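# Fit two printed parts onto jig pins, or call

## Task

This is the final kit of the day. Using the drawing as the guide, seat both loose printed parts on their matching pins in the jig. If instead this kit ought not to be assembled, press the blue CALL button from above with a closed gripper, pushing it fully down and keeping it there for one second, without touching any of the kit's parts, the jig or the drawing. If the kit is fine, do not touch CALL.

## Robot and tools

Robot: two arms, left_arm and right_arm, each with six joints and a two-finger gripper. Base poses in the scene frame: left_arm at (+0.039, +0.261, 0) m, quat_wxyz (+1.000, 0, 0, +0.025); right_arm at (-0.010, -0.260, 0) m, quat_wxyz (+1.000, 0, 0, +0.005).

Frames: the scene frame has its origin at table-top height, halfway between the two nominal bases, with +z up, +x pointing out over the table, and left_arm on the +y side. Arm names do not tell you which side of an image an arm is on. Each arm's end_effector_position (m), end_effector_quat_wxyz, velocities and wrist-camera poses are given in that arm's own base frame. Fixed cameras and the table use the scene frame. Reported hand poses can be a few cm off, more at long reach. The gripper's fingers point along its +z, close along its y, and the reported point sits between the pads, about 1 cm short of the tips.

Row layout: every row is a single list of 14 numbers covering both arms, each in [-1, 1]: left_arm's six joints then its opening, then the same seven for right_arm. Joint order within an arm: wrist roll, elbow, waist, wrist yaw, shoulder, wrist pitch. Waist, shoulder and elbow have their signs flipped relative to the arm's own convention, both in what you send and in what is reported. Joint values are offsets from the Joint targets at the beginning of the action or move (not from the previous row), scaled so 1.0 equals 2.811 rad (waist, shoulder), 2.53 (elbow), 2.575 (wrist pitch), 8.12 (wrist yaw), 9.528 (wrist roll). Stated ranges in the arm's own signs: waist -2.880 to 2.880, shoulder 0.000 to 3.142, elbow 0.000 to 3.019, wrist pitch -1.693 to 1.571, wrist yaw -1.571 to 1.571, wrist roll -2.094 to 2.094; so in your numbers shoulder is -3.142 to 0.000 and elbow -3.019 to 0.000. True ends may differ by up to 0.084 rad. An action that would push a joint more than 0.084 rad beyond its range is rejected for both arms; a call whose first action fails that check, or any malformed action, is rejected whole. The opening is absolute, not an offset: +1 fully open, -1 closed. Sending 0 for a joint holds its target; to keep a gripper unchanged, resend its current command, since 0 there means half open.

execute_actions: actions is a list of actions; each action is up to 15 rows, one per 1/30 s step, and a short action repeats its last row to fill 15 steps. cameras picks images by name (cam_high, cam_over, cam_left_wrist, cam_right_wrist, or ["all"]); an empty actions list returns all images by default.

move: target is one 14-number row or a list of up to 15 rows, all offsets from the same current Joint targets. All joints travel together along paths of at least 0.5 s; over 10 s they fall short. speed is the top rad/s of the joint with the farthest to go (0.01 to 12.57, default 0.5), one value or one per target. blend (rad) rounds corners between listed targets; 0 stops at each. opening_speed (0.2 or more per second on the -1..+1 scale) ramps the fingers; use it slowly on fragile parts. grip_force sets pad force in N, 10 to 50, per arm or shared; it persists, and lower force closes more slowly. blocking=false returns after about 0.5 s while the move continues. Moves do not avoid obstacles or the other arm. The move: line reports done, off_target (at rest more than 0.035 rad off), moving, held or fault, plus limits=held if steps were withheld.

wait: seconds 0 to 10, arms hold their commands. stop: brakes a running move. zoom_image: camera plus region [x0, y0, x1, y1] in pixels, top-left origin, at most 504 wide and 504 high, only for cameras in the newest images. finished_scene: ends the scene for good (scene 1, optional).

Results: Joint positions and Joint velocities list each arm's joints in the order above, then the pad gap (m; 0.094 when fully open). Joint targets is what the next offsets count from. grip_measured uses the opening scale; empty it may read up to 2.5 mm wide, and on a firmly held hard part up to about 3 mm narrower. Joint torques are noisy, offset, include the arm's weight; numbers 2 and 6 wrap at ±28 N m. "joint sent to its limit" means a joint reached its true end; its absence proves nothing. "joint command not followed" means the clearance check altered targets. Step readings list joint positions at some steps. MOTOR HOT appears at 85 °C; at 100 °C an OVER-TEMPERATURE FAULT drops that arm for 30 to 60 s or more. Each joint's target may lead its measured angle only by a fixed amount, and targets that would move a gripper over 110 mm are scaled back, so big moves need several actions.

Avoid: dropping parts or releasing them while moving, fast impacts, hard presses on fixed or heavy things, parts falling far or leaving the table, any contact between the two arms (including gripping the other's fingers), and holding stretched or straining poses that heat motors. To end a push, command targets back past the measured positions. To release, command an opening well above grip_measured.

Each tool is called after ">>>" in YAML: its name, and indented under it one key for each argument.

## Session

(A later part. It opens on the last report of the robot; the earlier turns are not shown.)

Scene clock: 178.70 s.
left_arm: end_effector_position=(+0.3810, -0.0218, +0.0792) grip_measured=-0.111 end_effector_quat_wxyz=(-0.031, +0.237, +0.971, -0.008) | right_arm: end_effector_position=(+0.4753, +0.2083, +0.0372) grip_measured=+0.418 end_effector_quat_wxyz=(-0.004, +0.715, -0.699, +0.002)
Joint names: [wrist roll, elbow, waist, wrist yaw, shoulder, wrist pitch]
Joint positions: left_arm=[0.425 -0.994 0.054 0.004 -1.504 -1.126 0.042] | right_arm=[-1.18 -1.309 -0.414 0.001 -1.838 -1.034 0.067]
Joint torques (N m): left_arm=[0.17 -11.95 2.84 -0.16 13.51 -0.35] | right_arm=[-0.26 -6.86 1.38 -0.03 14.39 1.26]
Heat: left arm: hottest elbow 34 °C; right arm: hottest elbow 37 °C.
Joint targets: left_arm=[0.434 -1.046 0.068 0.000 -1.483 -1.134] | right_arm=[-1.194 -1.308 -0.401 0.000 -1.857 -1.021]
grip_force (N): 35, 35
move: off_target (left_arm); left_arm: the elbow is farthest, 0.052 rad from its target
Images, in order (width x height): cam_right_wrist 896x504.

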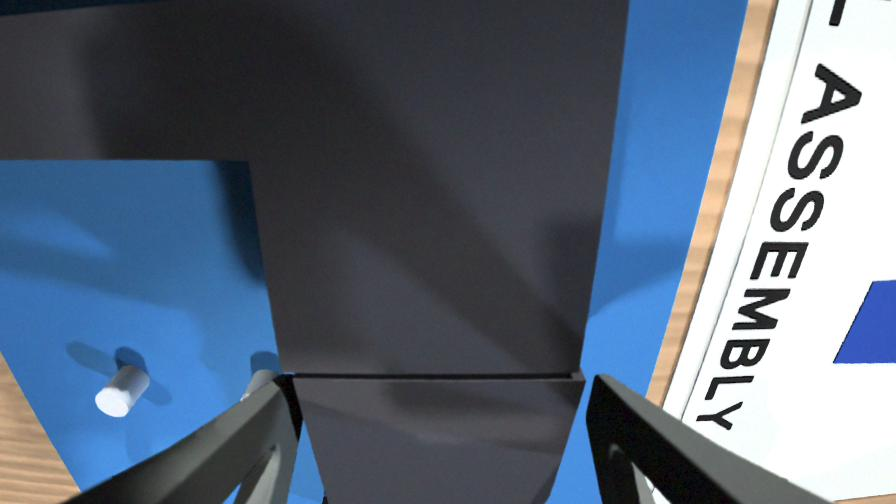

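>>> zoom_image:
  camera: "cam_right_wrist"
  region: [260, 350, 340, 400]

>>> zoom_image:
  camera: "cam_right_wrist"
  region: [540, 350, 620, 400]

Scaled by 6.300 from the camera's 896x504 image, which has a finer 1280x720 frame.

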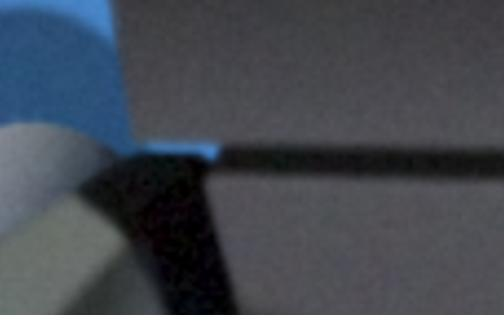

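Scaled by 6.300 from the camera's 896x504 image, which has a finer 1280x720 frame.

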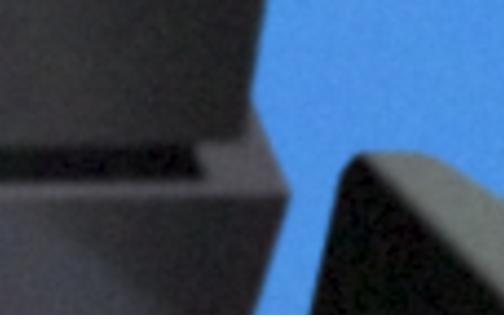

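>>> move:
  target:
    - [0,0,0,0,0,0,-0.25,0,-0.0186,0,0,0.01316,-0.0097,0.42]
    - [0,0,0,0,0,0,-0.25,0,-0.05455,0,0,0.03735,-0.0722,0.42]
  speed: [0.1,0.15]
  blend: [0.01,0]
  cameras: ["cam_right_wrist"]

Scene clock: 187.10 s.
left_arm: end_effector_position=(+0.3810, -0.0218, +0.0792) grip_measured=-0.111 end_effector_quat_wxyz=(-0.031, +0.237, +0.971, -0.008) | right_arm: end_effector_position=(+0.4778, +0.2094, +0.1057) grip_measured=+0.419 end_effector_quat_wxyz=(-0.006, +0.715, -0.699, +0.003)
Joint names: [wrist roll, elbow, waist, wrist yaw, shoulder, wrist pitch]
Joint positions: left_arm=[0.425 -0.994 0.054 0.004 -1.504 -1.126 0.042] | right_arm=[-1.18 -1.402 -0.414 0.001 -1.764 -1.195 0.067]
Joint torques (N m): left_arm=[0.16 -11.97 2.96 -0.22 13.68 -0.42] | right_arm=[-0.23 -10.7 1.26 -0.03 17.08 0.21]
Heat: left arm: hottest elbow 34 °C; right arm: hottest elbow 37 °C.
Joint targets: left_arm=[0.434 -1.046 0.068 0.000 -1.483 -1.134] | right_arm=[-1.194 -1.446 -0.401 0.000 -1.752 -1.207]
grip_force (N): 35, 35
move: off_target (left_arm, right_arm); left_arm: the elbow is farthest, 0.052 rad from its target; right_arm: the elbow is farthest, 0.044 rad from its target
Images, in order (width x height): cam_right_wrist 896x504.

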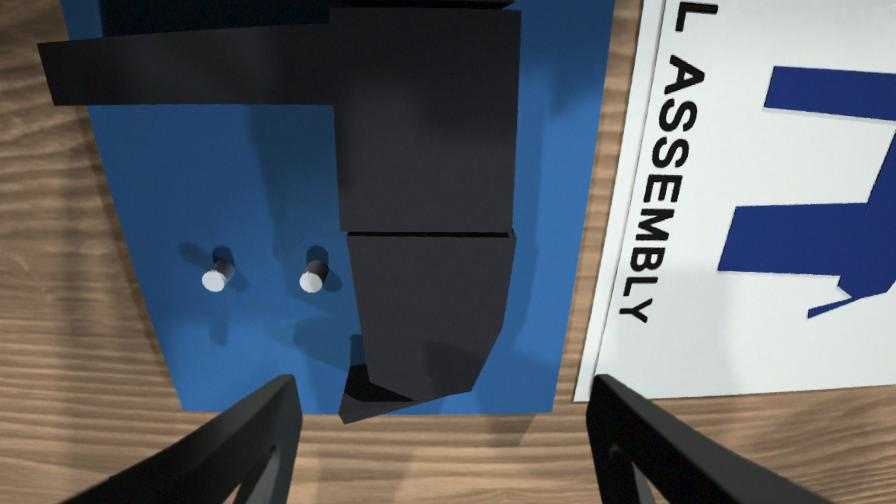

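>>> zoom_image:
  camera: "cam_right_wrist"
  region: [290, 190, 560, 430]

Scaled by 1.867 from the camera's 896x504 image, which has a finer 1280x720 frame.

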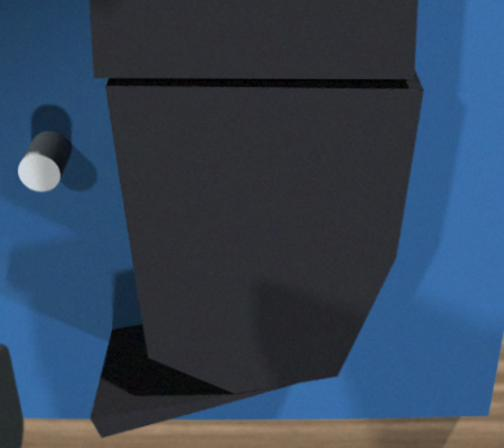

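>>> move:
  target: [-0.10516,-0.1065,0.23266,0,-0.07435,-0.01476,-0.25,0,0.17538,0.1782,0,0.14774,-0.01142,0.42]
  speed: 0.6
  cameras: ["cam_left_wrist","cam_over","cam_high"]

Scene clock: 191.10 s.
left_arm: end_effector_position=(+0.3567, -0.3121, +0.0919) grip_measured=-0.111 end_effector_quat_wxyz=(-0.010, +0.079, +0.997, +0.006) | right_arm: end_effector_position=(+0.3636, -0.0330, +0.1391) grip_measured=+0.419 end_effector_quat_wxyz=(+0.001, -0.519, +0.855, -0.001)
Joint names: [wrist roll, elbow, waist, wrist yaw, shoulder, wrist pitch]
Joint positions: left_arm=[-0.558 -1.255 0.717 0.003 -1.685 -1.165 0.042] | right_arm=[-1.18 -1.006 0.089 0.001 -1.347 -1.226 0.067]
Joint torques (N m): left_arm=[-0.04 -13.18 1.79 -0.17 14.68 -0.35] | right_arm=[-0.24 -7.28 1.03 -0.02 9.05 0.27]
Heat: left arm: hottest elbow 35 °C; right arm: hottest elbow 37 °C.
Joint targets: left_arm=[-0.568 -1.316 0.722 0.000 -1.691 -1.172] | right_arm=[-1.193 -1.002 0.100 0.000 -1.337 -1.236]
grip_force (N): 35, 35
move: off_target (left_arm); left_arm: the elbow is farthest, 0.060 rad from its target
Images, in order (width x height): cam_high 896x504, cam_over 896x504, cam_left_wrist 896x504.

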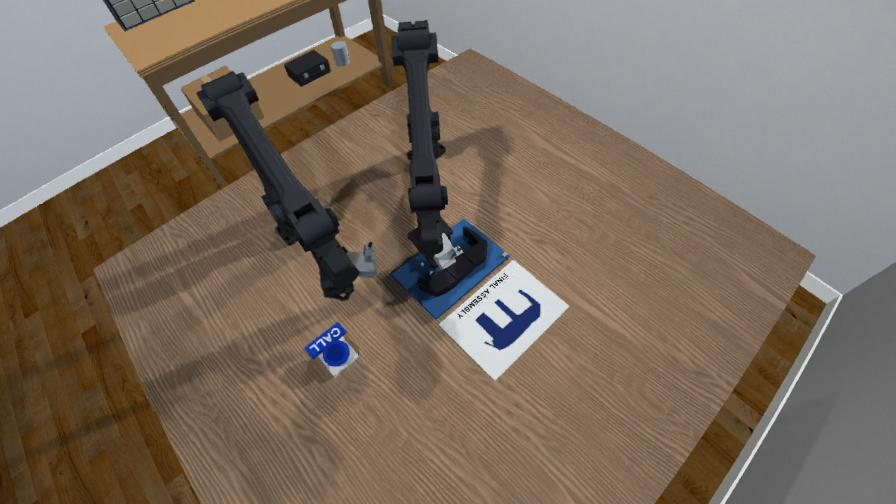

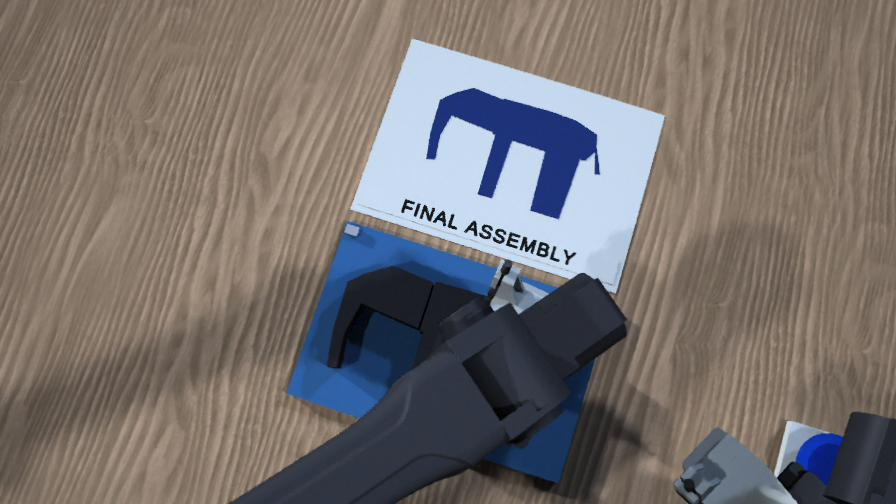

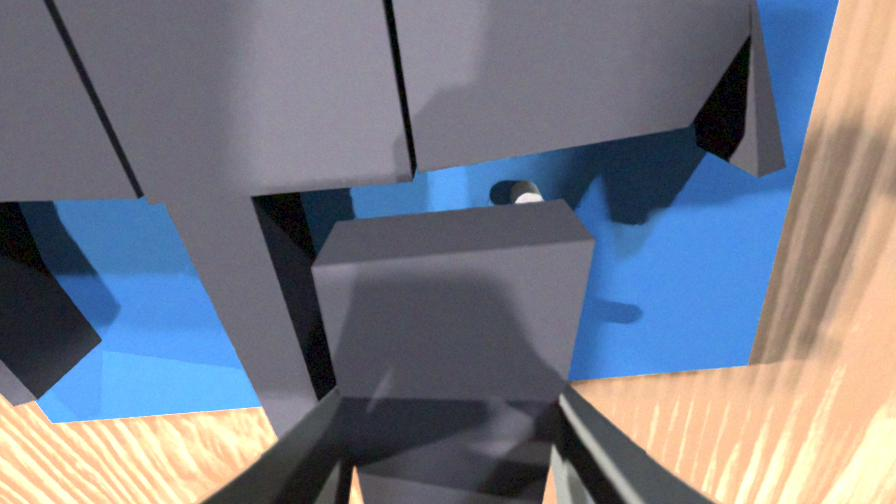

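>>> zoom_image:
  camera: "cam_over"
  region: [400, 60, 620, 240]

>>> zoom_image:
  camera: "cam_left_wrist"
  region: [240, 60, 800, 400]

Scaled by 2.291 from the camera's 896x504 image, which has a finer 1280x720 frame.

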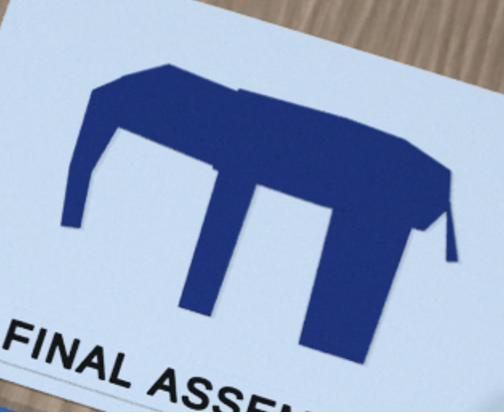

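Region (240, 60, 800, 400) is 560x340 pixels. A region can be at most 504 by 504 pixels.

>>> zoom_image:
  camera: "cam_left_wrist"
  region: [240, 60, 540, 300]

>>> zoom_image:
  camera: "cam_left_wrist"
  region: [500, 60, 800, 300]

Scaled by 1.680 from the camera's 896x504 image, which has a finer 1280x720 frame.

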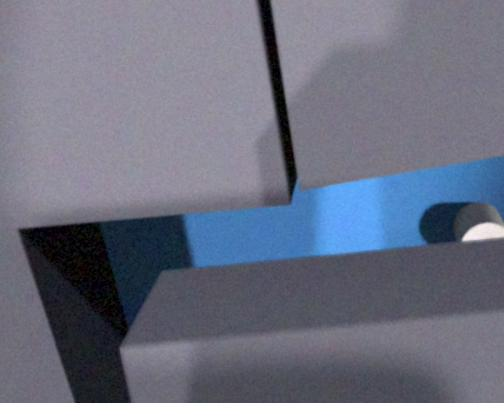

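Scaled by 1.680 from the camera's 896x504 image, which has a finer 1280x720 frame.

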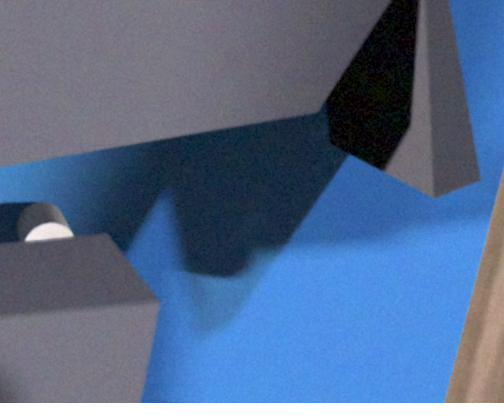

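>>> move:
  target: [-0.00273,0.0411,-0.0224,0,0.0235,0.0175,-0.25,0,0,0,0,0,0,0.42]
  speed: 0.15
  cameras: ["cam_left_wrist"]

Scene clock: 209.80 s.
left_arm: end_effector_position=(+0.3621, -0.2885, +0.0882) grip_measured=-0.111 end_effector_quat_wxyz=(-0.007, +0.043, +0.999, +0.003) | right_arm: end_effector_position=(+0.3636, -0.0330, +0.1391) grip_measured=+0.419 end_effector_quat_wxyz=(+0.001, -0.519, +0.855, -0.001)
Joint names: [wrist roll, elbow, waist, wrist yaw, shoulder, wrist pitch]
Joint positions: left_arm=[-0.585 -1.209 0.671 0.003 -1.658 -1.136 0.042] | right_arm=[-1.18 -1.006 0.089 0.001 -1.347 -1.226 0.067]
Joint torques (N m): left_arm=[-0.01 -7.94 0.21 -0.17 17.32 0.49] | right_arm=[-0.23 -7.31 1.2 -0.04 9.23 0.31]
Heat: left arm: hottest elbow 39 °C; right arm: hottest elbow 37 °C.
Joint targets: left_arm=[-0.594 -1.212 0.659 0.000 -1.625 -1.127] | right_arm=[-1.193 -1.002 0.100 0.000 -1.337 -1.236]
grip_force (N): 35, 35
move: done
Images, in order (width x height): cam_left_wrist 896x504.

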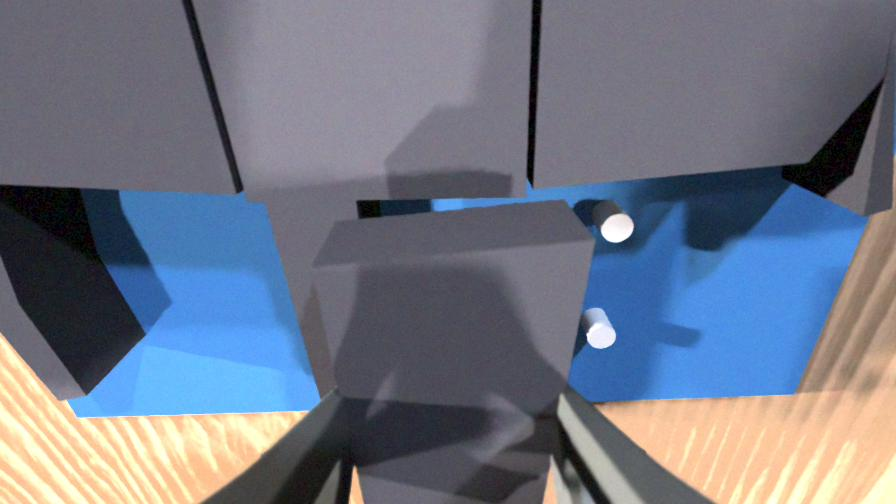

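>>> zoom_image:
  camera: "cam_left_wrist"
  region: [500, 140, 680, 400]

>>> zoom_image:
  camera: "cam_left_wrist"
  region: [220, 130, 580, 330]

Scaled by 1.938 from the camera's 896x504 image, which has a finer 1280x720 frame.

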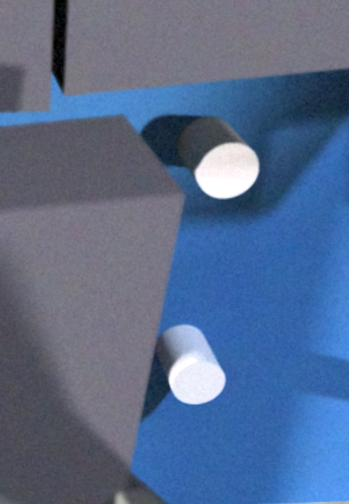

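Scaled by 1.400 from the camera's 896x504 image, which has a finer 1280x720 frame.

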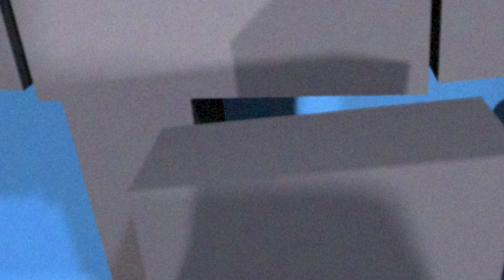

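>>> move:
  target:
    - [0,-0.01976,0,0,0,0,-0.25,0,0,0,0,0,0,0.42]
    - [-0.00829,-0.0419,0.0345,0,-0.0409,0.01087,-0.25,0,0,0,0,0,0,0.42]
  speed: [0.2,0.1]
  blend: [0.01,0]
  cameras: ["cam_left_wrist"]

>>> zoom_image:
  camera: "cam_left_wrist"
  region: [280, 130, 640, 330]

Scene clock: 218.87 s.
left_arm: end_effector_position=(+0.3587, -0.3303, +0.0710) grip_measured=-0.111 end_effector_quat_wxyz=(-0.005, +0.039, +0.999, +0.003) | right_arm: end_effector_position=(+0.3636, -0.0330, +0.1391) grip_measured=+0.419 end_effector_quat_wxyz=(+0.001, -0.519, +0.855, -0.001)
Joint names: [wrist roll, elbow, waist, wrist yaw, shoulder, wrist pitch]
Joint positions: left_arm=[-0.664 -1.26 0.742 0.002 -1.734 -1.108 0.042] | right_arm=[-1.18 -1.006 0.089 0.001 -1.347 -1.226 0.067]
Joint torques (N m): left_arm=[0 -12.46 2.55 -0.18 14.97 0.5] | right_arm=[-0.25 -7.23 1.32 -0.03 9.23 0.29]
Heat: left arm: hottest elbow 38 °C; right arm: hottest elbow 37 °C.
Joint targets: left_arm=[-0.673 -1.318 0.756 0.000 -1.740 -1.099] | right_arm=[-1.193 -1.002 0.100 0.000 -1.337 -1.236]
grip_force (N): 35, 35
move: off_target (left_arm); left_arm: the elbow is farthest, 0.058 rad from its target
Images, in order (width x height): cam_left_wrist 896x504.

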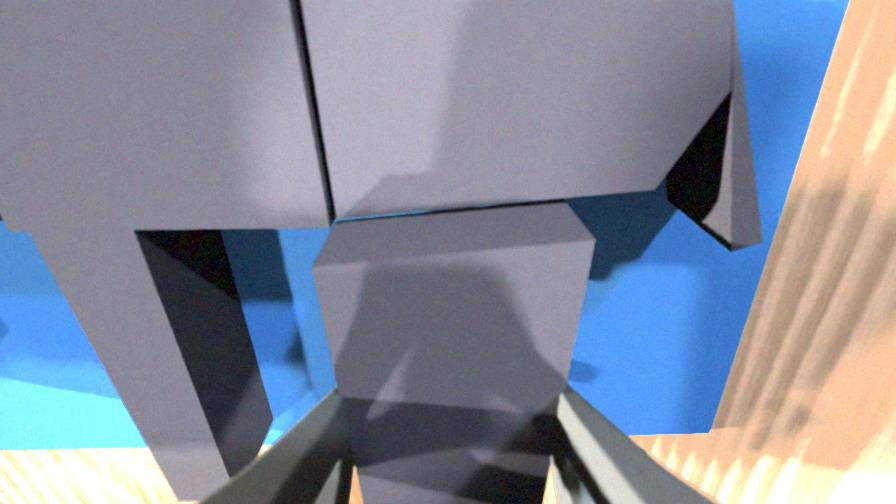

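Scaled by 1.400 from the camera's 896x504 image, which has a finer 1280x720 frame.

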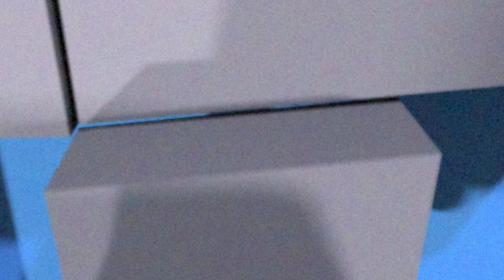

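>>> move:
  target: [-0.0011,0,0.0036,0,0.011,0.00136,-0.25,0,0,0,0,0,0,0.42]
  speed: 0.06
  cameras: ["cam_left_wrist"]

>>> zoom_image:
  camera: "cam_left_wrist"
  region: [280, 130, 640, 330]

Scene clock: 223.50 s.
left_arm: end_effector_position=(+0.3561, -0.3342, +0.0709) grip_measured=-0.111 end_effector_quat_wxyz=(-0.004, +0.039, +0.999, +0.002) | right_arm: end_effector_position=(+0.3636, -0.0330, +0.1391) grip_measured=+0.419 end_effector_quat_wxyz=(+0.001, -0.519, +0.855, -0.001)
Joint names: [wrist roll, elbow, waist, wrist yaw, shoulder, wrist pitch]
Joint positions: left_arm=[-0.674 -1.26 0.752 0.002 -1.734 -1.105 0.042] | right_arm=[-1.18 -1.006 0.089 0.001 -1.347 -1.226 0.067]
Joint torques (N m): left_arm=[-0.01 -12.64 2.96 -0.17 18.14 0.27] | right_arm=[-0.23 -7.28 1.03 -0.02 9.05 0.25]
Heat: left arm: hottest elbow 39 °C; right arm: hottest elbow 37 °C.
Joint targets: left_arm=[-0.684 -1.318 0.766 0.000 -1.710 -1.096] | right_arm=[-1.193 -1.002 0.100 0.000 -1.337 -1.236]
grip_force (N): 35, 35
move: off_target (left_arm); left_arm: the elbow is farthest, 0.058 rad from its target
Images, in order (width x height): cam_left_wrist 896x504.

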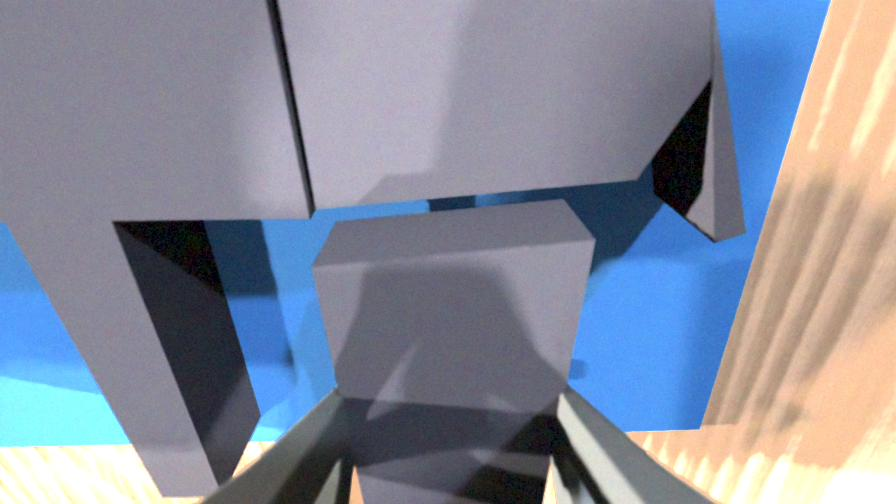

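Scaled by 1.400 from the camera's 896x504 image, which has a finer 1280x720 frame.

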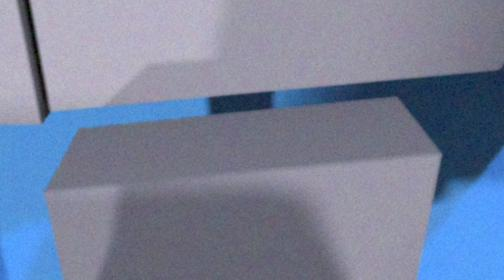

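>>> move:
  target:
    - [0,0.02213,0,0,-0.01352,0,-0.25,0,0,0,0,0,0,0.42]
    - [0,0.0321,0.0002,0,-0.0185,0.01864,-0.25,0,0,0,0,0,0,0.42]
  speed: [0.15,0.05]
  blend: [0.004,0]
  cameras: ["cam_left_wrist"]

>>> zoom_image:
  camera: "cam_left_wrist"
  region: [260, 150, 620, 350]

Scene clock: 227.27 s.
left_arm: end_effector_position=(+0.3555, -0.3339, +0.0535) grip_measured=-0.111 end_effector_quat_wxyz=(-0.003, +0.039, +0.999, +0.001) | right_arm: end_effector_position=(+0.3636, -0.0330, +0.1391) grip_measured=+0.419 end_effector_quat_wxyz=(+0.001, -0.519, +0.855, -0.001)
Joint names: [wrist roll, elbow, waist, wrist yaw, shoulder, wrist pitch]
Joint positions: left_arm=[-0.675 -1.236 0.752 0.002 -1.753 -1.059 0.042] | right_arm=[-1.18 -1.006 0.089 0.001 -1.347 -1.226 0.067]
Joint torques (N m): left_arm=[-0.02 -7.57 2.73 -0.13 15.91 0.47] | right_arm=[-0.24 -7.24 1.03 -0.02 9.11 0.25]
Heat: left arm: hottest elbow 39 °C; right arm: hottest elbow 37 °C.
Joint targets: left_arm=[-0.684 -1.237 0.767 0.000 -1.762 -1.048] | right_arm=[-1.193 -1.002 0.100 0.000 -1.337 -1.236]
grip_force (N): 35, 35
move: done
Images, in order (width x height): cam_left_wrist 896x504.

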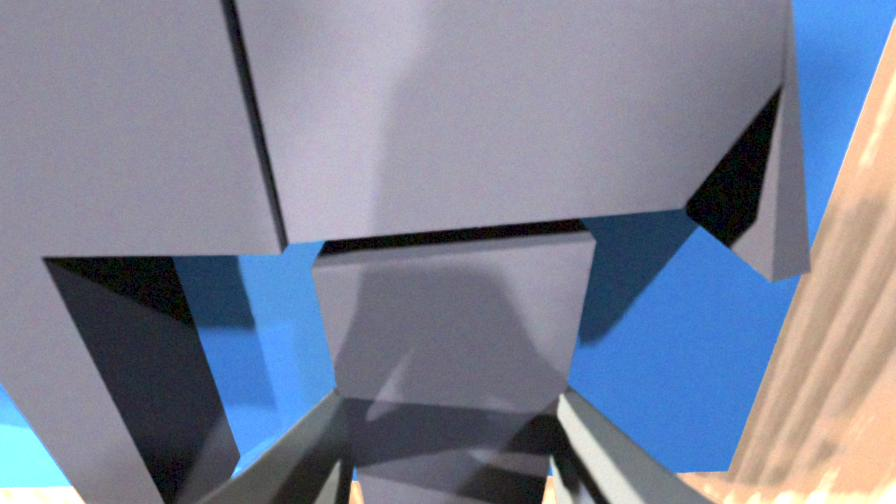

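Scaled by 1.400 from the camera's 896x504 image, which has a finer 1280x720 frame.

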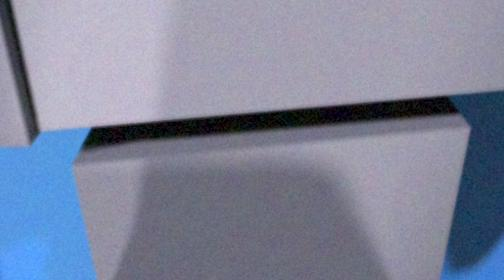

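>>> move:
  target: [-0.0002,0.00387,0.0009,0,-0.0039,0.0093,-0.25,0,0,0,0,0,0,0.42]
  speed: 0.04
  cameras: ["cam_left_wrist"]

>>> zoom_image:
  camera: "cam_left_wrist"
  region: [260, 150, 620, 350]

Scene clock: 230.07 s.
left_arm: end_effector_position=(+0.3574, -0.3370, +0.0526) grip_measured=-0.111 end_effector_quat_wxyz=(+0.003, +0.039, +0.999, -0.004) | right_arm: end_effector_position=(+0.3636, -0.0330, +0.1391) grip_measured=+0.419 end_effector_quat_wxyz=(+0.001, -0.519, +0.855, -0.001)
Joint names: [wrist roll, elbow, waist, wrist yaw, shoulder, wrist pitch]
Joint positions: left_arm=[-0.676 -1.233 0.754 0.002 -1.754 -1.041 0.042] | right_arm=[-1.18 -1.006 0.089 0.001 -1.347 -1.226 0.067]
Joint torques (N m): left_arm=[0 -7.04 2.37 -0.19 14.62 0.72] | right_arm=[-0.25 -7.3 1.08 -0.03 9.35 0.28]
Heat: left arm: hottest elbow 39 °C; right arm: hottest elbow 37 °C.
Joint targets: left_arm=[-0.685 -1.227 0.769 0.000 -1.773 -1.024] | right_arm=[-1.193 -1.002 0.100 0.000 -1.337 -1.236]
grip_force (N): 35, 35
move: done
Images, in order (width x height): cam_left_wrist 896x504.

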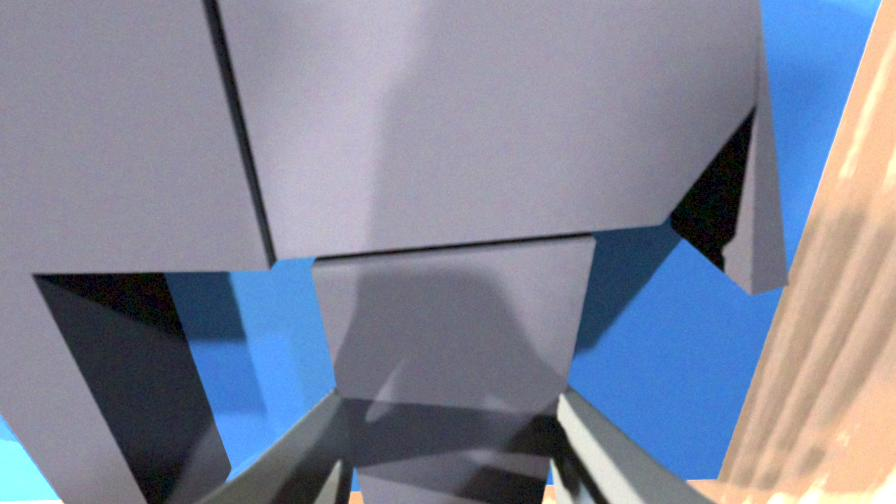

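Scaled by 1.400 from the camera's 896x504 image, which has a finer 1280x720 frame.

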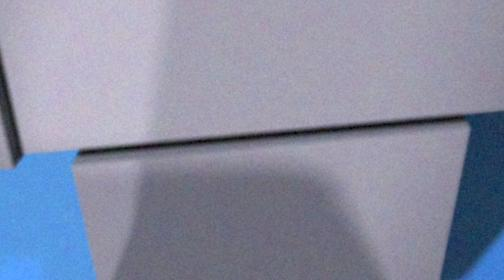

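>>> move:
  target: [-0.00025,-0.02767,0.00085,0,0.0046,-0.01825,-0.25,0,0,0,0,0,0,0.42]
  speed: 0.15
  cameras: ["cam_left_wrist","cam_over"]

>>> zoom_image:
  camera: "cam_over"
  region: [500, 110, 620, 230]

>>> zoom_image:
  camera: "cam_left_wrist"
  region: [260, 150, 700, 350]

Scene clock: 237.67 s.
left_arm: end_effector_position=(+0.3540, -0.3358, +0.0542) grip_measured=-0.111 end_effector_quat_wxyz=(-0.004, +0.039, +0.999, +0.002) | right_arm: end_effector_position=(+0.3636, -0.0330, +0.1391) grip_measured=+0.419 end_effector_quat_wxyz=(+0.001, -0.519, +0.855, -0.001)
Joint names: [wrist roll, elbow, waist, wrist yaw, shoulder, wrist pitch]
Joint positions: left_arm=[-0.679 -1.238 0.757 0.002 -1.754 -1.063 0.042] | right_arm=[-1.18 -1.006 0.089 0.001 -1.347 -1.226 0.067]
Joint torques (N m): left_arm=[0 -12.38 2.61 -0.19 15.44 -0.4] | right_arm=[-0.22 -7.21 1.2 -0.03 9.11 0.23]
Heat: left arm: hottest elbow 38 °C; right arm: hottest elbow 37 °C.
Joint targets: left_arm=[-0.688 -1.297 0.772 0.000 -1.760 -1.071] | right_arm=[-1.193 -1.002 0.100 0.000 -1.337 -1.236]
grip_force (N): 35, 35
move: off_target (left_arm); left_arm: the elbow is farthest, 0.059 rad from its target
Images, in order (width x height): cam_over 896x504, cam_left_wrist 896x504.

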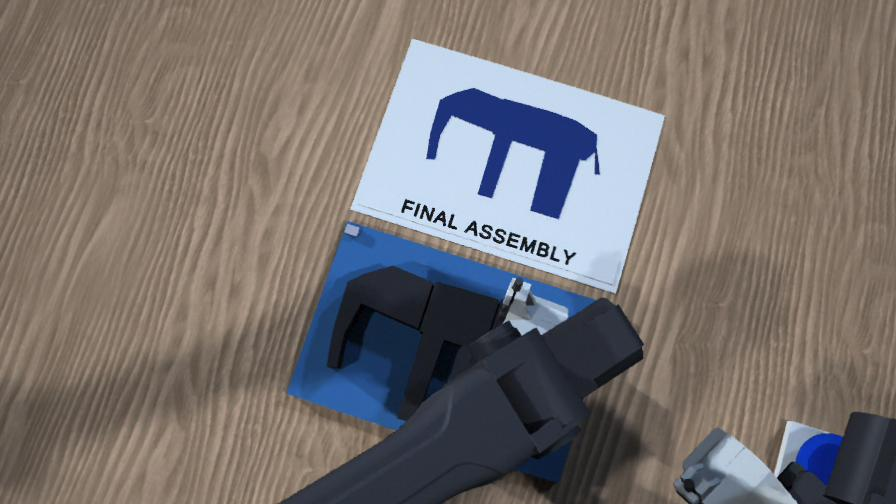

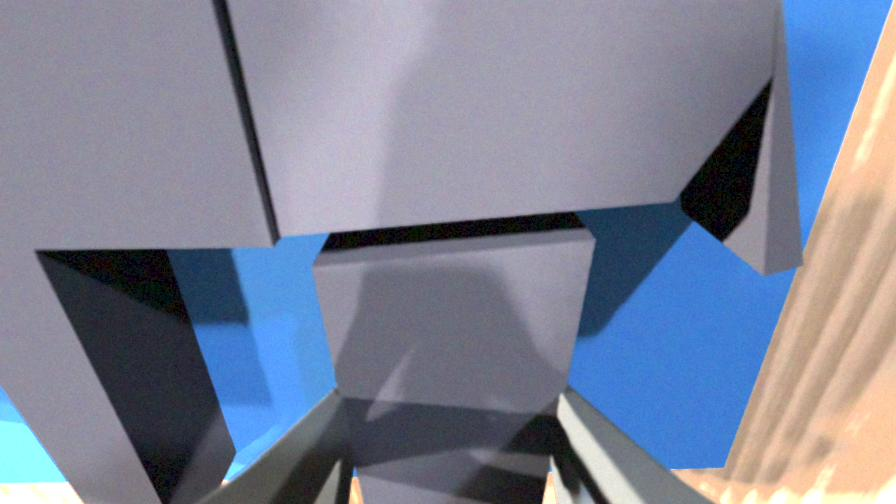

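Scaled by 4.200 from the camera's 896x504 image, which has a finer 1280x720 frame.

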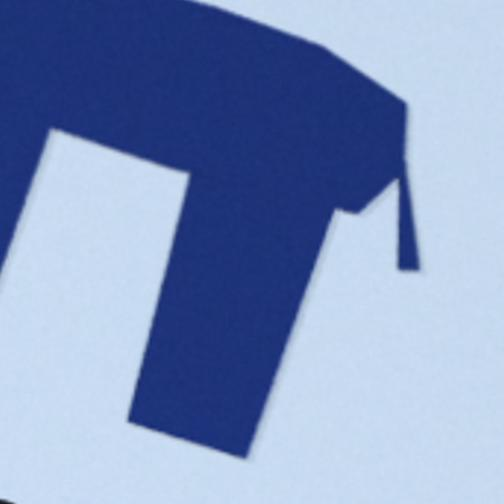

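Scaled by 1.145 from the camera's 896x504 image, which has a finer 1280x720 frame.

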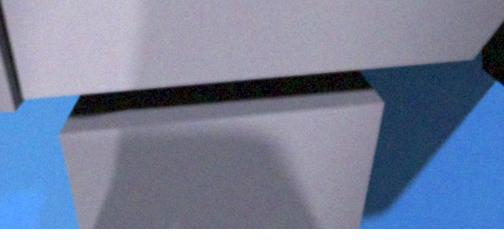

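>>> move:
  target:
    - [0,0.02154,-0.01185,0,-0.00213,0.0101,-0.25,0,0,0,0,0,0,0.42]
    - [0,0.0247,-0.01185,0,-0.00448,0.01398,-0.25,0,0,0,0,0,0,0.42]
  speed: [0.08,0.03]
  cameras: ["cam_left_wrist"]

>>> zoom_image:
  camera: "cam_left_wrist"
  region: [260, 150, 700, 350]

Scene clock: 248.97 s.
left_arm: end_effector_position=(+0.3579, -0.3372, +0.0531) grip_measured=-0.111 end_effector_quat_wxyz=(+0.001, +0.037, +0.999, -0.003) | right_arm: end_effector_position=(+0.3636, -0.0330, +0.1391) grip_measured=+0.419 end_effector_quat_wxyz=(+0.001, -0.519, +0.855, -0.001)
Joint names: [wrist roll, elbow, waist, wrist yaw, shoulder, wrist pitch]
Joint positions: left_arm=[-0.679 -1.239 0.754 0.002 -1.757 -1.047 0.042] | right_arm=[-1.18 -1.006 0.089 0.001 -1.347 -1.226 0.067]
Joint torques (N m): left_arm=[0.04 -7.08 0.26 -0.18 14.33 0.61] | right_arm=[-0.25 -7.25 1.2 -0.02 9.17 0.27]
Motor temperatures (°C): left_arm=[26 40 24 25 29 23 26] | right_arm=[24 37 23 22 29 24 26]
Heat: left arm: hottest elbow 40 °C; right arm: hottest elbow 37 °C.
Joint targets: left_arm=[-0.688 -1.235 0.739 0.000 -1.772 -1.035] | right_arm=[-1.193 -1.002 0.100 0.000 -1.337 -1.236]
grip_force (N): 35, 35
move: done
Images, in order (width x height): cam_left_wrist 896x504.

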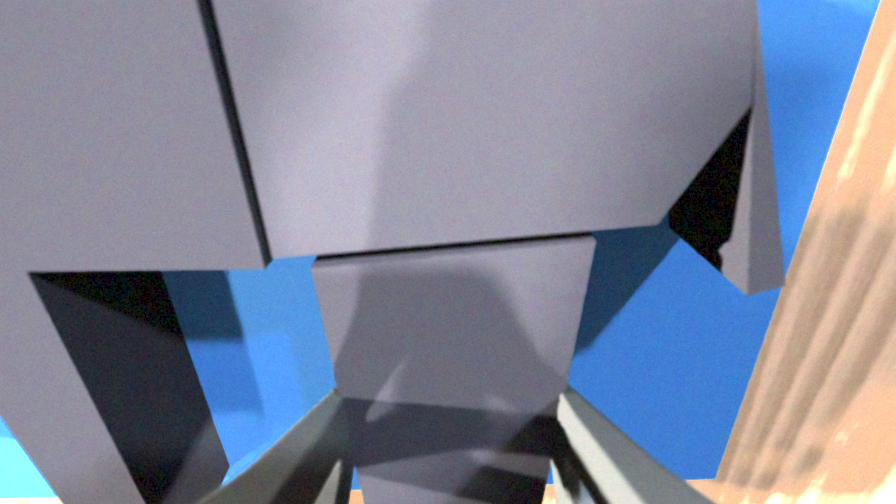

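Scaled by 1.145 from the camera's 896x504 image, which has a finer 1280x720 frame.

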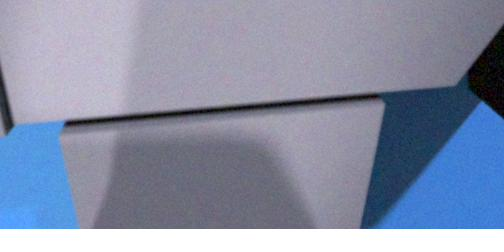

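>>> execute_actions:
  actions: []
  cameras: ["cam_over", "cam_left_wrist"]

Scene clock: 251.13 s.
left_arm: end_effector_position=(+0.3580, -0.3373, +0.0531) grip_measured=-0.111 end_effector_quat_wxyz=(+0.001, +0.037, +0.999, -0.003) | right_arm: end_effector_position=(+0.3636, -0.0330, +0.1391) grip_measured=+0.419 end_effector_quat_wxyz=(+0.001, -0.519, +0.855, -0.001)
Joint names: [wrist roll, elbow, waist, wrist yaw, shoulder, wrist pitch]
Joint positions: left_arm=[-0.679 -1.239 0.754 0.002 -1.757 -1.047 0.042] | right_arm=[-1.18 -1.006 0.089 0.001 -1.347 -1.226 0.067]
Joint velocities: within noise
Joint torques (N m): left_arm=[-0.01 -7.2 0.09 -0.18 14.68 0.61] | right_arm=[-0.24 -7.3 1.14 -0.01 9.17 0.29]
Motor temperatures (°C): left_arm=[26 39 24 25 29 23 26] | right_arm=[24 37 23 22 29 24 26]
Heat: left arm: hottest elbow 39 °C; right arm: hottest elbow 37 °C.
Joint targets: left_arm=[-0.688 -1.235 0.739 0.000 -1.772 -1.035] | right_arm=[-1.193 -1.002 0.100 0.000 -1.337 -1.236]
Tool commands: left_gripper/opening=-0.25 right_gripper/opening=+0.42
grip_force (N): 35, 35
Images, in order (width x height): cam_over 896x504, cam_left_wrist 896x504.

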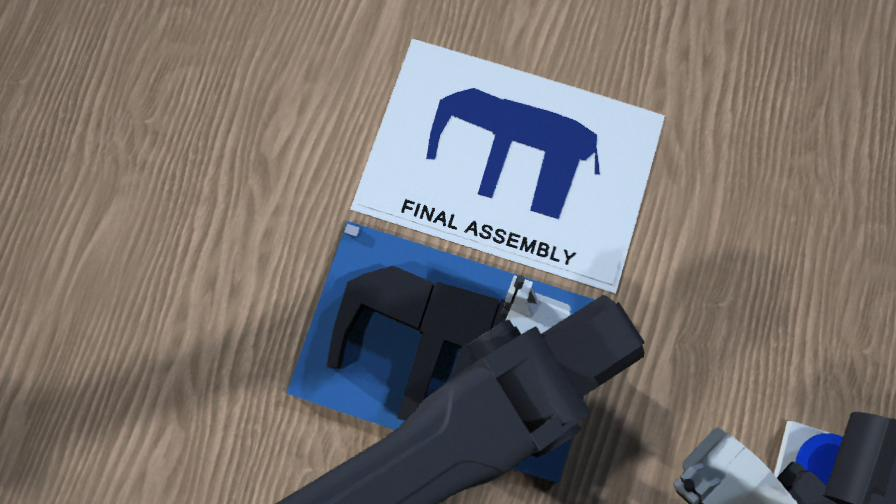

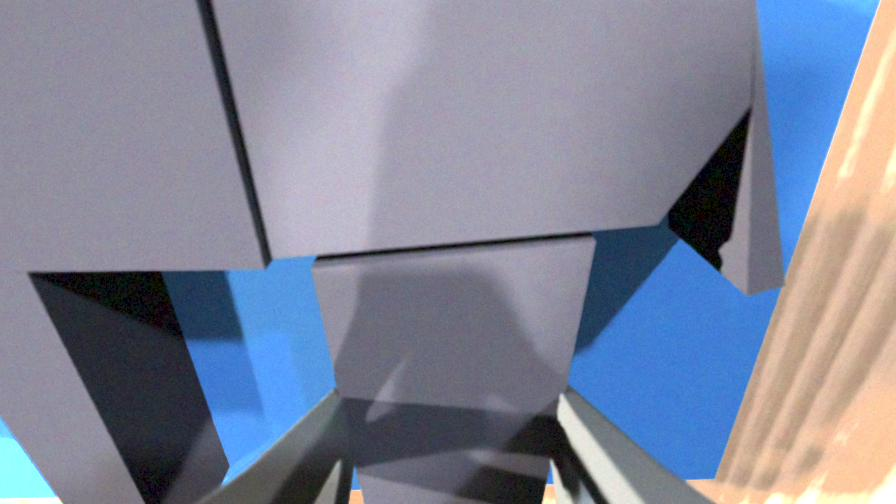

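>>> move:
  target: [-0.0002, -0.0225, 0.0110, 0, 0.0148, -0.0100, -0.25, 0, 0, 0, 0, 0, 0, 0.42]
  speed: 0.15

Scene clock: 257.17 s.
left_arm: end_effector_position=(+0.3572, -0.3371, +0.0533) grip_measured=-0.111 end_effector_quat_wxyz=(+0.000, +0.037, +0.999, -0.002) | right_arm: end_effector_position=(+0.3636, -0.0330, +0.1391) grip_measured=+0.419 end_effector_quat_wxyz=(+0.001, -0.519, +0.855, -0.001)
Joint names: [wrist roll, elbow, waist, wrist yaw, shoulder, wrist pitch]
Joint positions: left_arm=[-0.681 -1.239 0.755 0.002 -1.757 -1.051 0.042] | right_arm=[-1.18 -1.006 0.089 0.001 -1.347 -1.226 0.067]
Joint torques (N m): left_arm=[-0.01 -12.1 2.43 -0.17 18.55 -0.23] | right_arm=[-0.25 -7.27 1.08 -0.02 9.23 0.34]
Heat: left arm: hottest elbow 39 °C; right arm: hottest elbow 37 °C.
Joint targets: left_arm=[-0.690 -1.291 0.769 0.000 -1.731 -1.061] | right_arm=[-1.193 -1.002 0.100 0.000 -1.337 -1.236]
grip_force (N): 35, 35
move: off_target (left_arm); left_arm: the elbow is farthest, 0.052 rad from its target

>>> move:
  target: [0, 0, 0.0015, 0, 0.011, -0.003, -0.25, 0, 0, 0, 0, 0, 0, 0.42]
  speed: 0.3

Scene clock: 258.60 s.
left_arm: end_effector_position=(+0.3555, -0.3383, +0.0657) grip_measured=-0.111 end_effector_quat_wxyz=(+0.007, +0.039, +0.999, -0.007) | right_arm: end_effector_position=(+0.3636, -0.0330, +0.1391) grip_measured=+0.419 end_effector_quat_wxyz=(+0.001, -0.519, +0.855, -0.001)
Joint names: [wrist roll, elbow, waist, wrist yaw, shoulder, wrist pitch]
Joint positions: left_arm=[-0.681 -1.239 0.759 0.002 -1.73 -1.06 0.042] | right_arm=[-1.18 -1.006 0.089 0.001 -1.347 -1.226 0.067]
Joint torques (N m): left_arm=[0.02 -12.23 2.61 -0.17 18.67 -0.21] | right_arm=[-0.23 -7.27 1.08 -0.03 9.11 0.23]
Heat: left arm: hottest elbow 39 °C; right arm: hottest elbow 37 °C.
Joint targets: left_arm=[-0.690 -1.291 0.773 0.000 -1.700 -1.068] | right_arm=[-1.193 -1.002 0.100 0.000 -1.337 -1.236]
grip_force (N): 35, 35
move: off_target (left_arm); left_arm: the elbow is farthest, 0.052 rad from its target

>>> move:
  target: [0, 0.0206, -0.0114, 0, -0.0135, 0.000, -0.25, 0, 0, 0, 0, 0, 0, 0.42]
  speed: 0.2
  cameras: ["cam_left_wrist"]

Scene clock: 261.03 s.
left_arm: end_effector_position=(+0.3563, -0.3375, +0.0657) grip_measured=-0.111 end_effector_quat_wxyz=(+0.007, +0.038, +0.999, -0.007) | right_arm: end_effector_position=(+0.3636, -0.0330, +0.1391) grip_measured=+0.419 end_effector_quat_wxyz=(+0.001, -0.519, +0.855, -0.001)
Joint names: [wrist roll, elbow, waist, wrist yaw, shoulder, wrist pitch]
Joint positions: left_arm=[-0.681 -1.239 0.757 0.002 -1.73 -1.06 0.042] | right_arm=[-1.18 -1.006 0.089 0.001 -1.347 -1.226 0.067]
Joint torques (N m): left_arm=[0.01 -7.66 -0.03 -0.16 15.33 -0.31] | right_arm=[-0.25 -7.23 1.2 -0.02 9.23 0.29]
Heat: left arm: hottest elbow 39 °C; right arm: hottest elbow 37 °C.
Joint targets: left_arm=[-0.690 -1.239 0.741 0.000 -1.738 -1.068] | right_arm=[-1.193 -1.002 0.100 0.000 -1.337 -1.236]
grip_force (N): 35, 35
move: done
Images, in order (width x height): cam_left_wrist 896x504.

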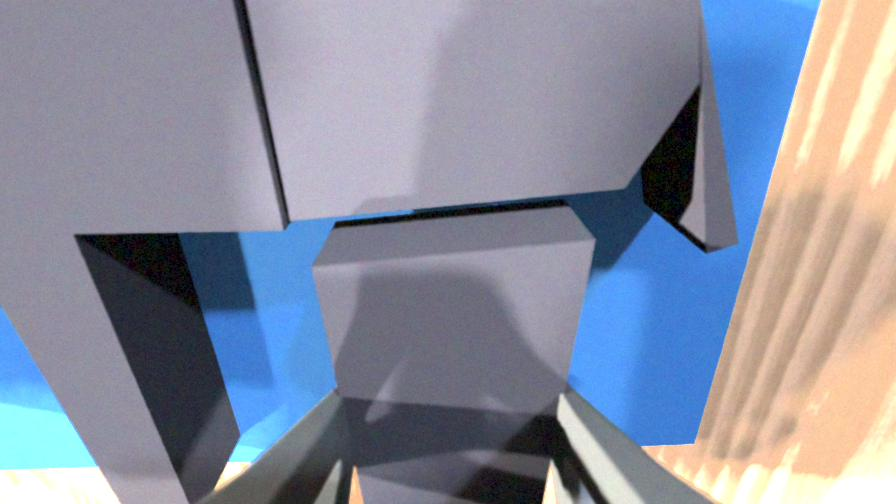

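>>> move:
  target: [0, 0.0020, 0, 0, -0.0121, 0.0128, -0.25, 0, 0, 0, 0, 0, 0, 0.42]
  speed: 0.05
  cameras: ["cam_left_wrist"]

Scene clock: 262.70 s.
left_arm: end_effector_position=(+0.3553, -0.3363, +0.0528) grip_measured=-0.111 end_effector_quat_wxyz=(+0.000, +0.037, +0.999, -0.002) | right_arm: end_effector_position=(+0.3636, -0.0330, +0.1391) grip_measured=+0.419 end_effector_quat_wxyz=(+0.001, -0.519, +0.855, -0.001)
Joint names: [wrist roll, elbow, waist, wrist yaw, shoulder, wrist pitch]
Joint positions: left_arm=[-0.681 -1.233 0.756 0.002 -1.753 -1.048 0.042] | right_arm=[-1.18 -1.006 0.089 0.001 -1.347 -1.226 0.067]
Joint torques (N m): left_arm=[0 -7.61 0.21 -0.17 14.39 0.47] | right_arm=[-0.24 -7.24 1.08 -0.02 9.29 0.31]
Heat: left arm: hottest elbow 39 °C; right arm: hottest elbow 37 °C.
Joint targets: left_arm=[-0.690 -1.234 0.741 0.000 -1.772 -1.035] | right_arm=[-1.193 -1.002 0.100 0.000 -1.337 -1.236]
grip_force (N): 35, 35
move: done
Images, in order (width x height): cam_left_wrist 896x504.

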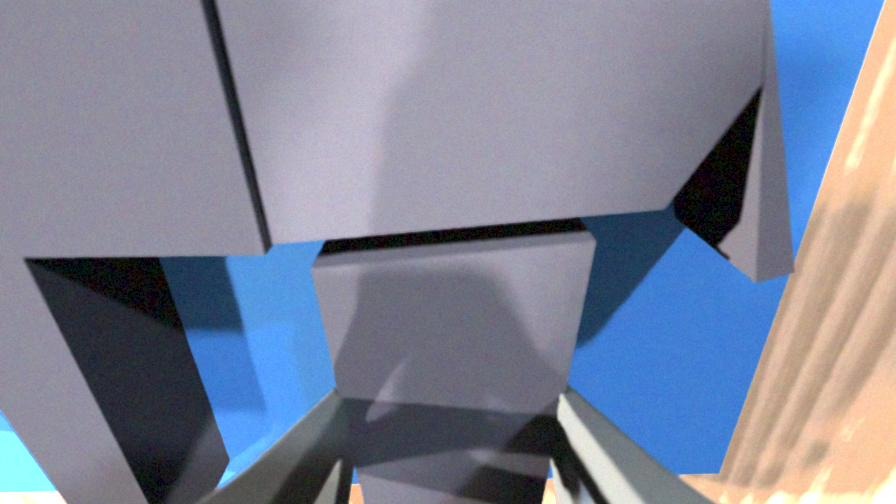

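>>> execute_actions:
  actions: []
  cameras: ["cam_over", "cam_left_wrist"]

>>> zoom_image:
  camera: "cam_over"
  region: [415, 75, 615, 225]

>>> zoom_image:
  camera: "cam_left_wrist"
  region: [0, 180, 504, 504]

Scene clock: 267.00 s.
left_arm: end_effector_position=(+0.3553, -0.3363, +0.0528) grip_measured=-0.111 end_effector_quat_wxyz=(+0.000, +0.037, +0.999, -0.002) | right_arm: end_effector_position=(+0.3636, -0.0330, +0.1391) grip_measured=+0.419 end_effector_quat_wxyz=(+0.001, -0.519, +0.855, -0.001)
Joint names: [wrist roll, elbow, waist, wrist yaw, shoulder, wrist pitch]
Joint positions: left_arm=[-0.681 -1.233 0.756 0.002 -1.753 -1.048 0.042] | right_arm=[-1.18 -1.006 0.089 0.001 -1.347 -1.226 0.067]
Joint velocities: within noise
Joint torques (N m): left_arm=[0.02 -7.58 -0.15 -0.15 13.98 0.58] | right_arm=[-0.24 -7.21 1.14 -0.03 9.17 0.32]
Motor temperatures (°C): left_arm=[26 39 24 25 30 23 26] | right_arm=[24 37 23 22 29 24 26]
Heat: left arm: hottest elbow 39 °C; right arm: hottest elbow 37 °C.
Joint targets: left_arm=[-0.690 -1.234 0.741 0.000 -1.772 -1.035] | right_arm=[-1.193 -1.002 0.100 0.000 -1.337 -1.236]
Tool commands: left_gripper/opening=-0.25 right_gripper/opening=+0.42
grip_force (N): 35, 35
Images, in order (width x height): cam_over 896x504, cam_left_wrist 896x504.

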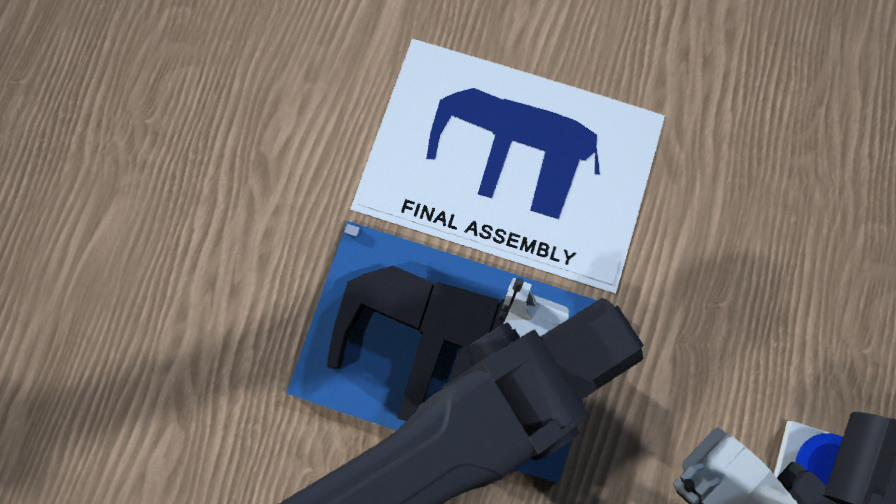

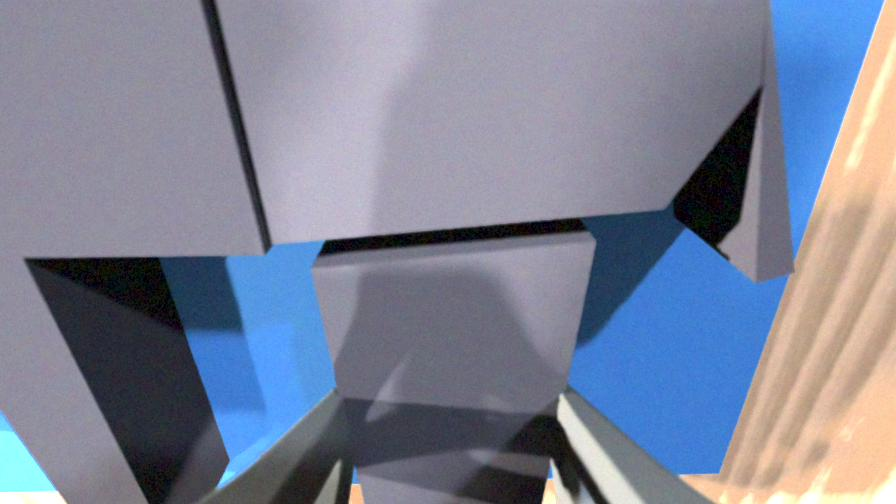

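Scaled by 2.520 from the camera's 896x504 image, which has a finer 1280x720 frame.

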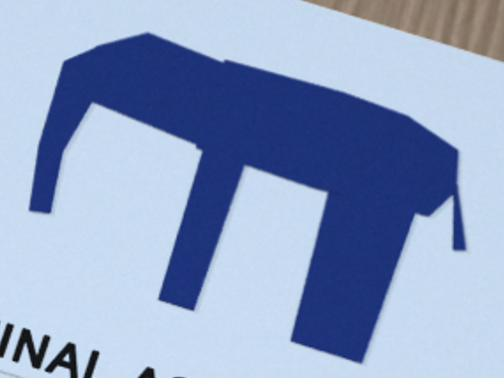

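Scaled by 1.000.

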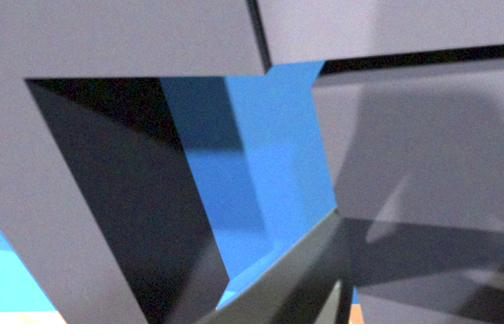

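>>> zoom_image:
  camera: "cam_over"
  region: [470, 125, 610, 225]

Scaled by 3.600 from the camera's 896x504 image, which has a finer 1280x720 frame.

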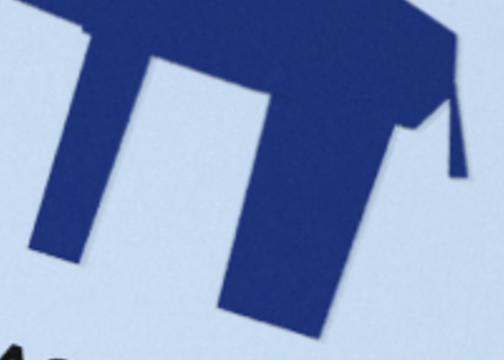

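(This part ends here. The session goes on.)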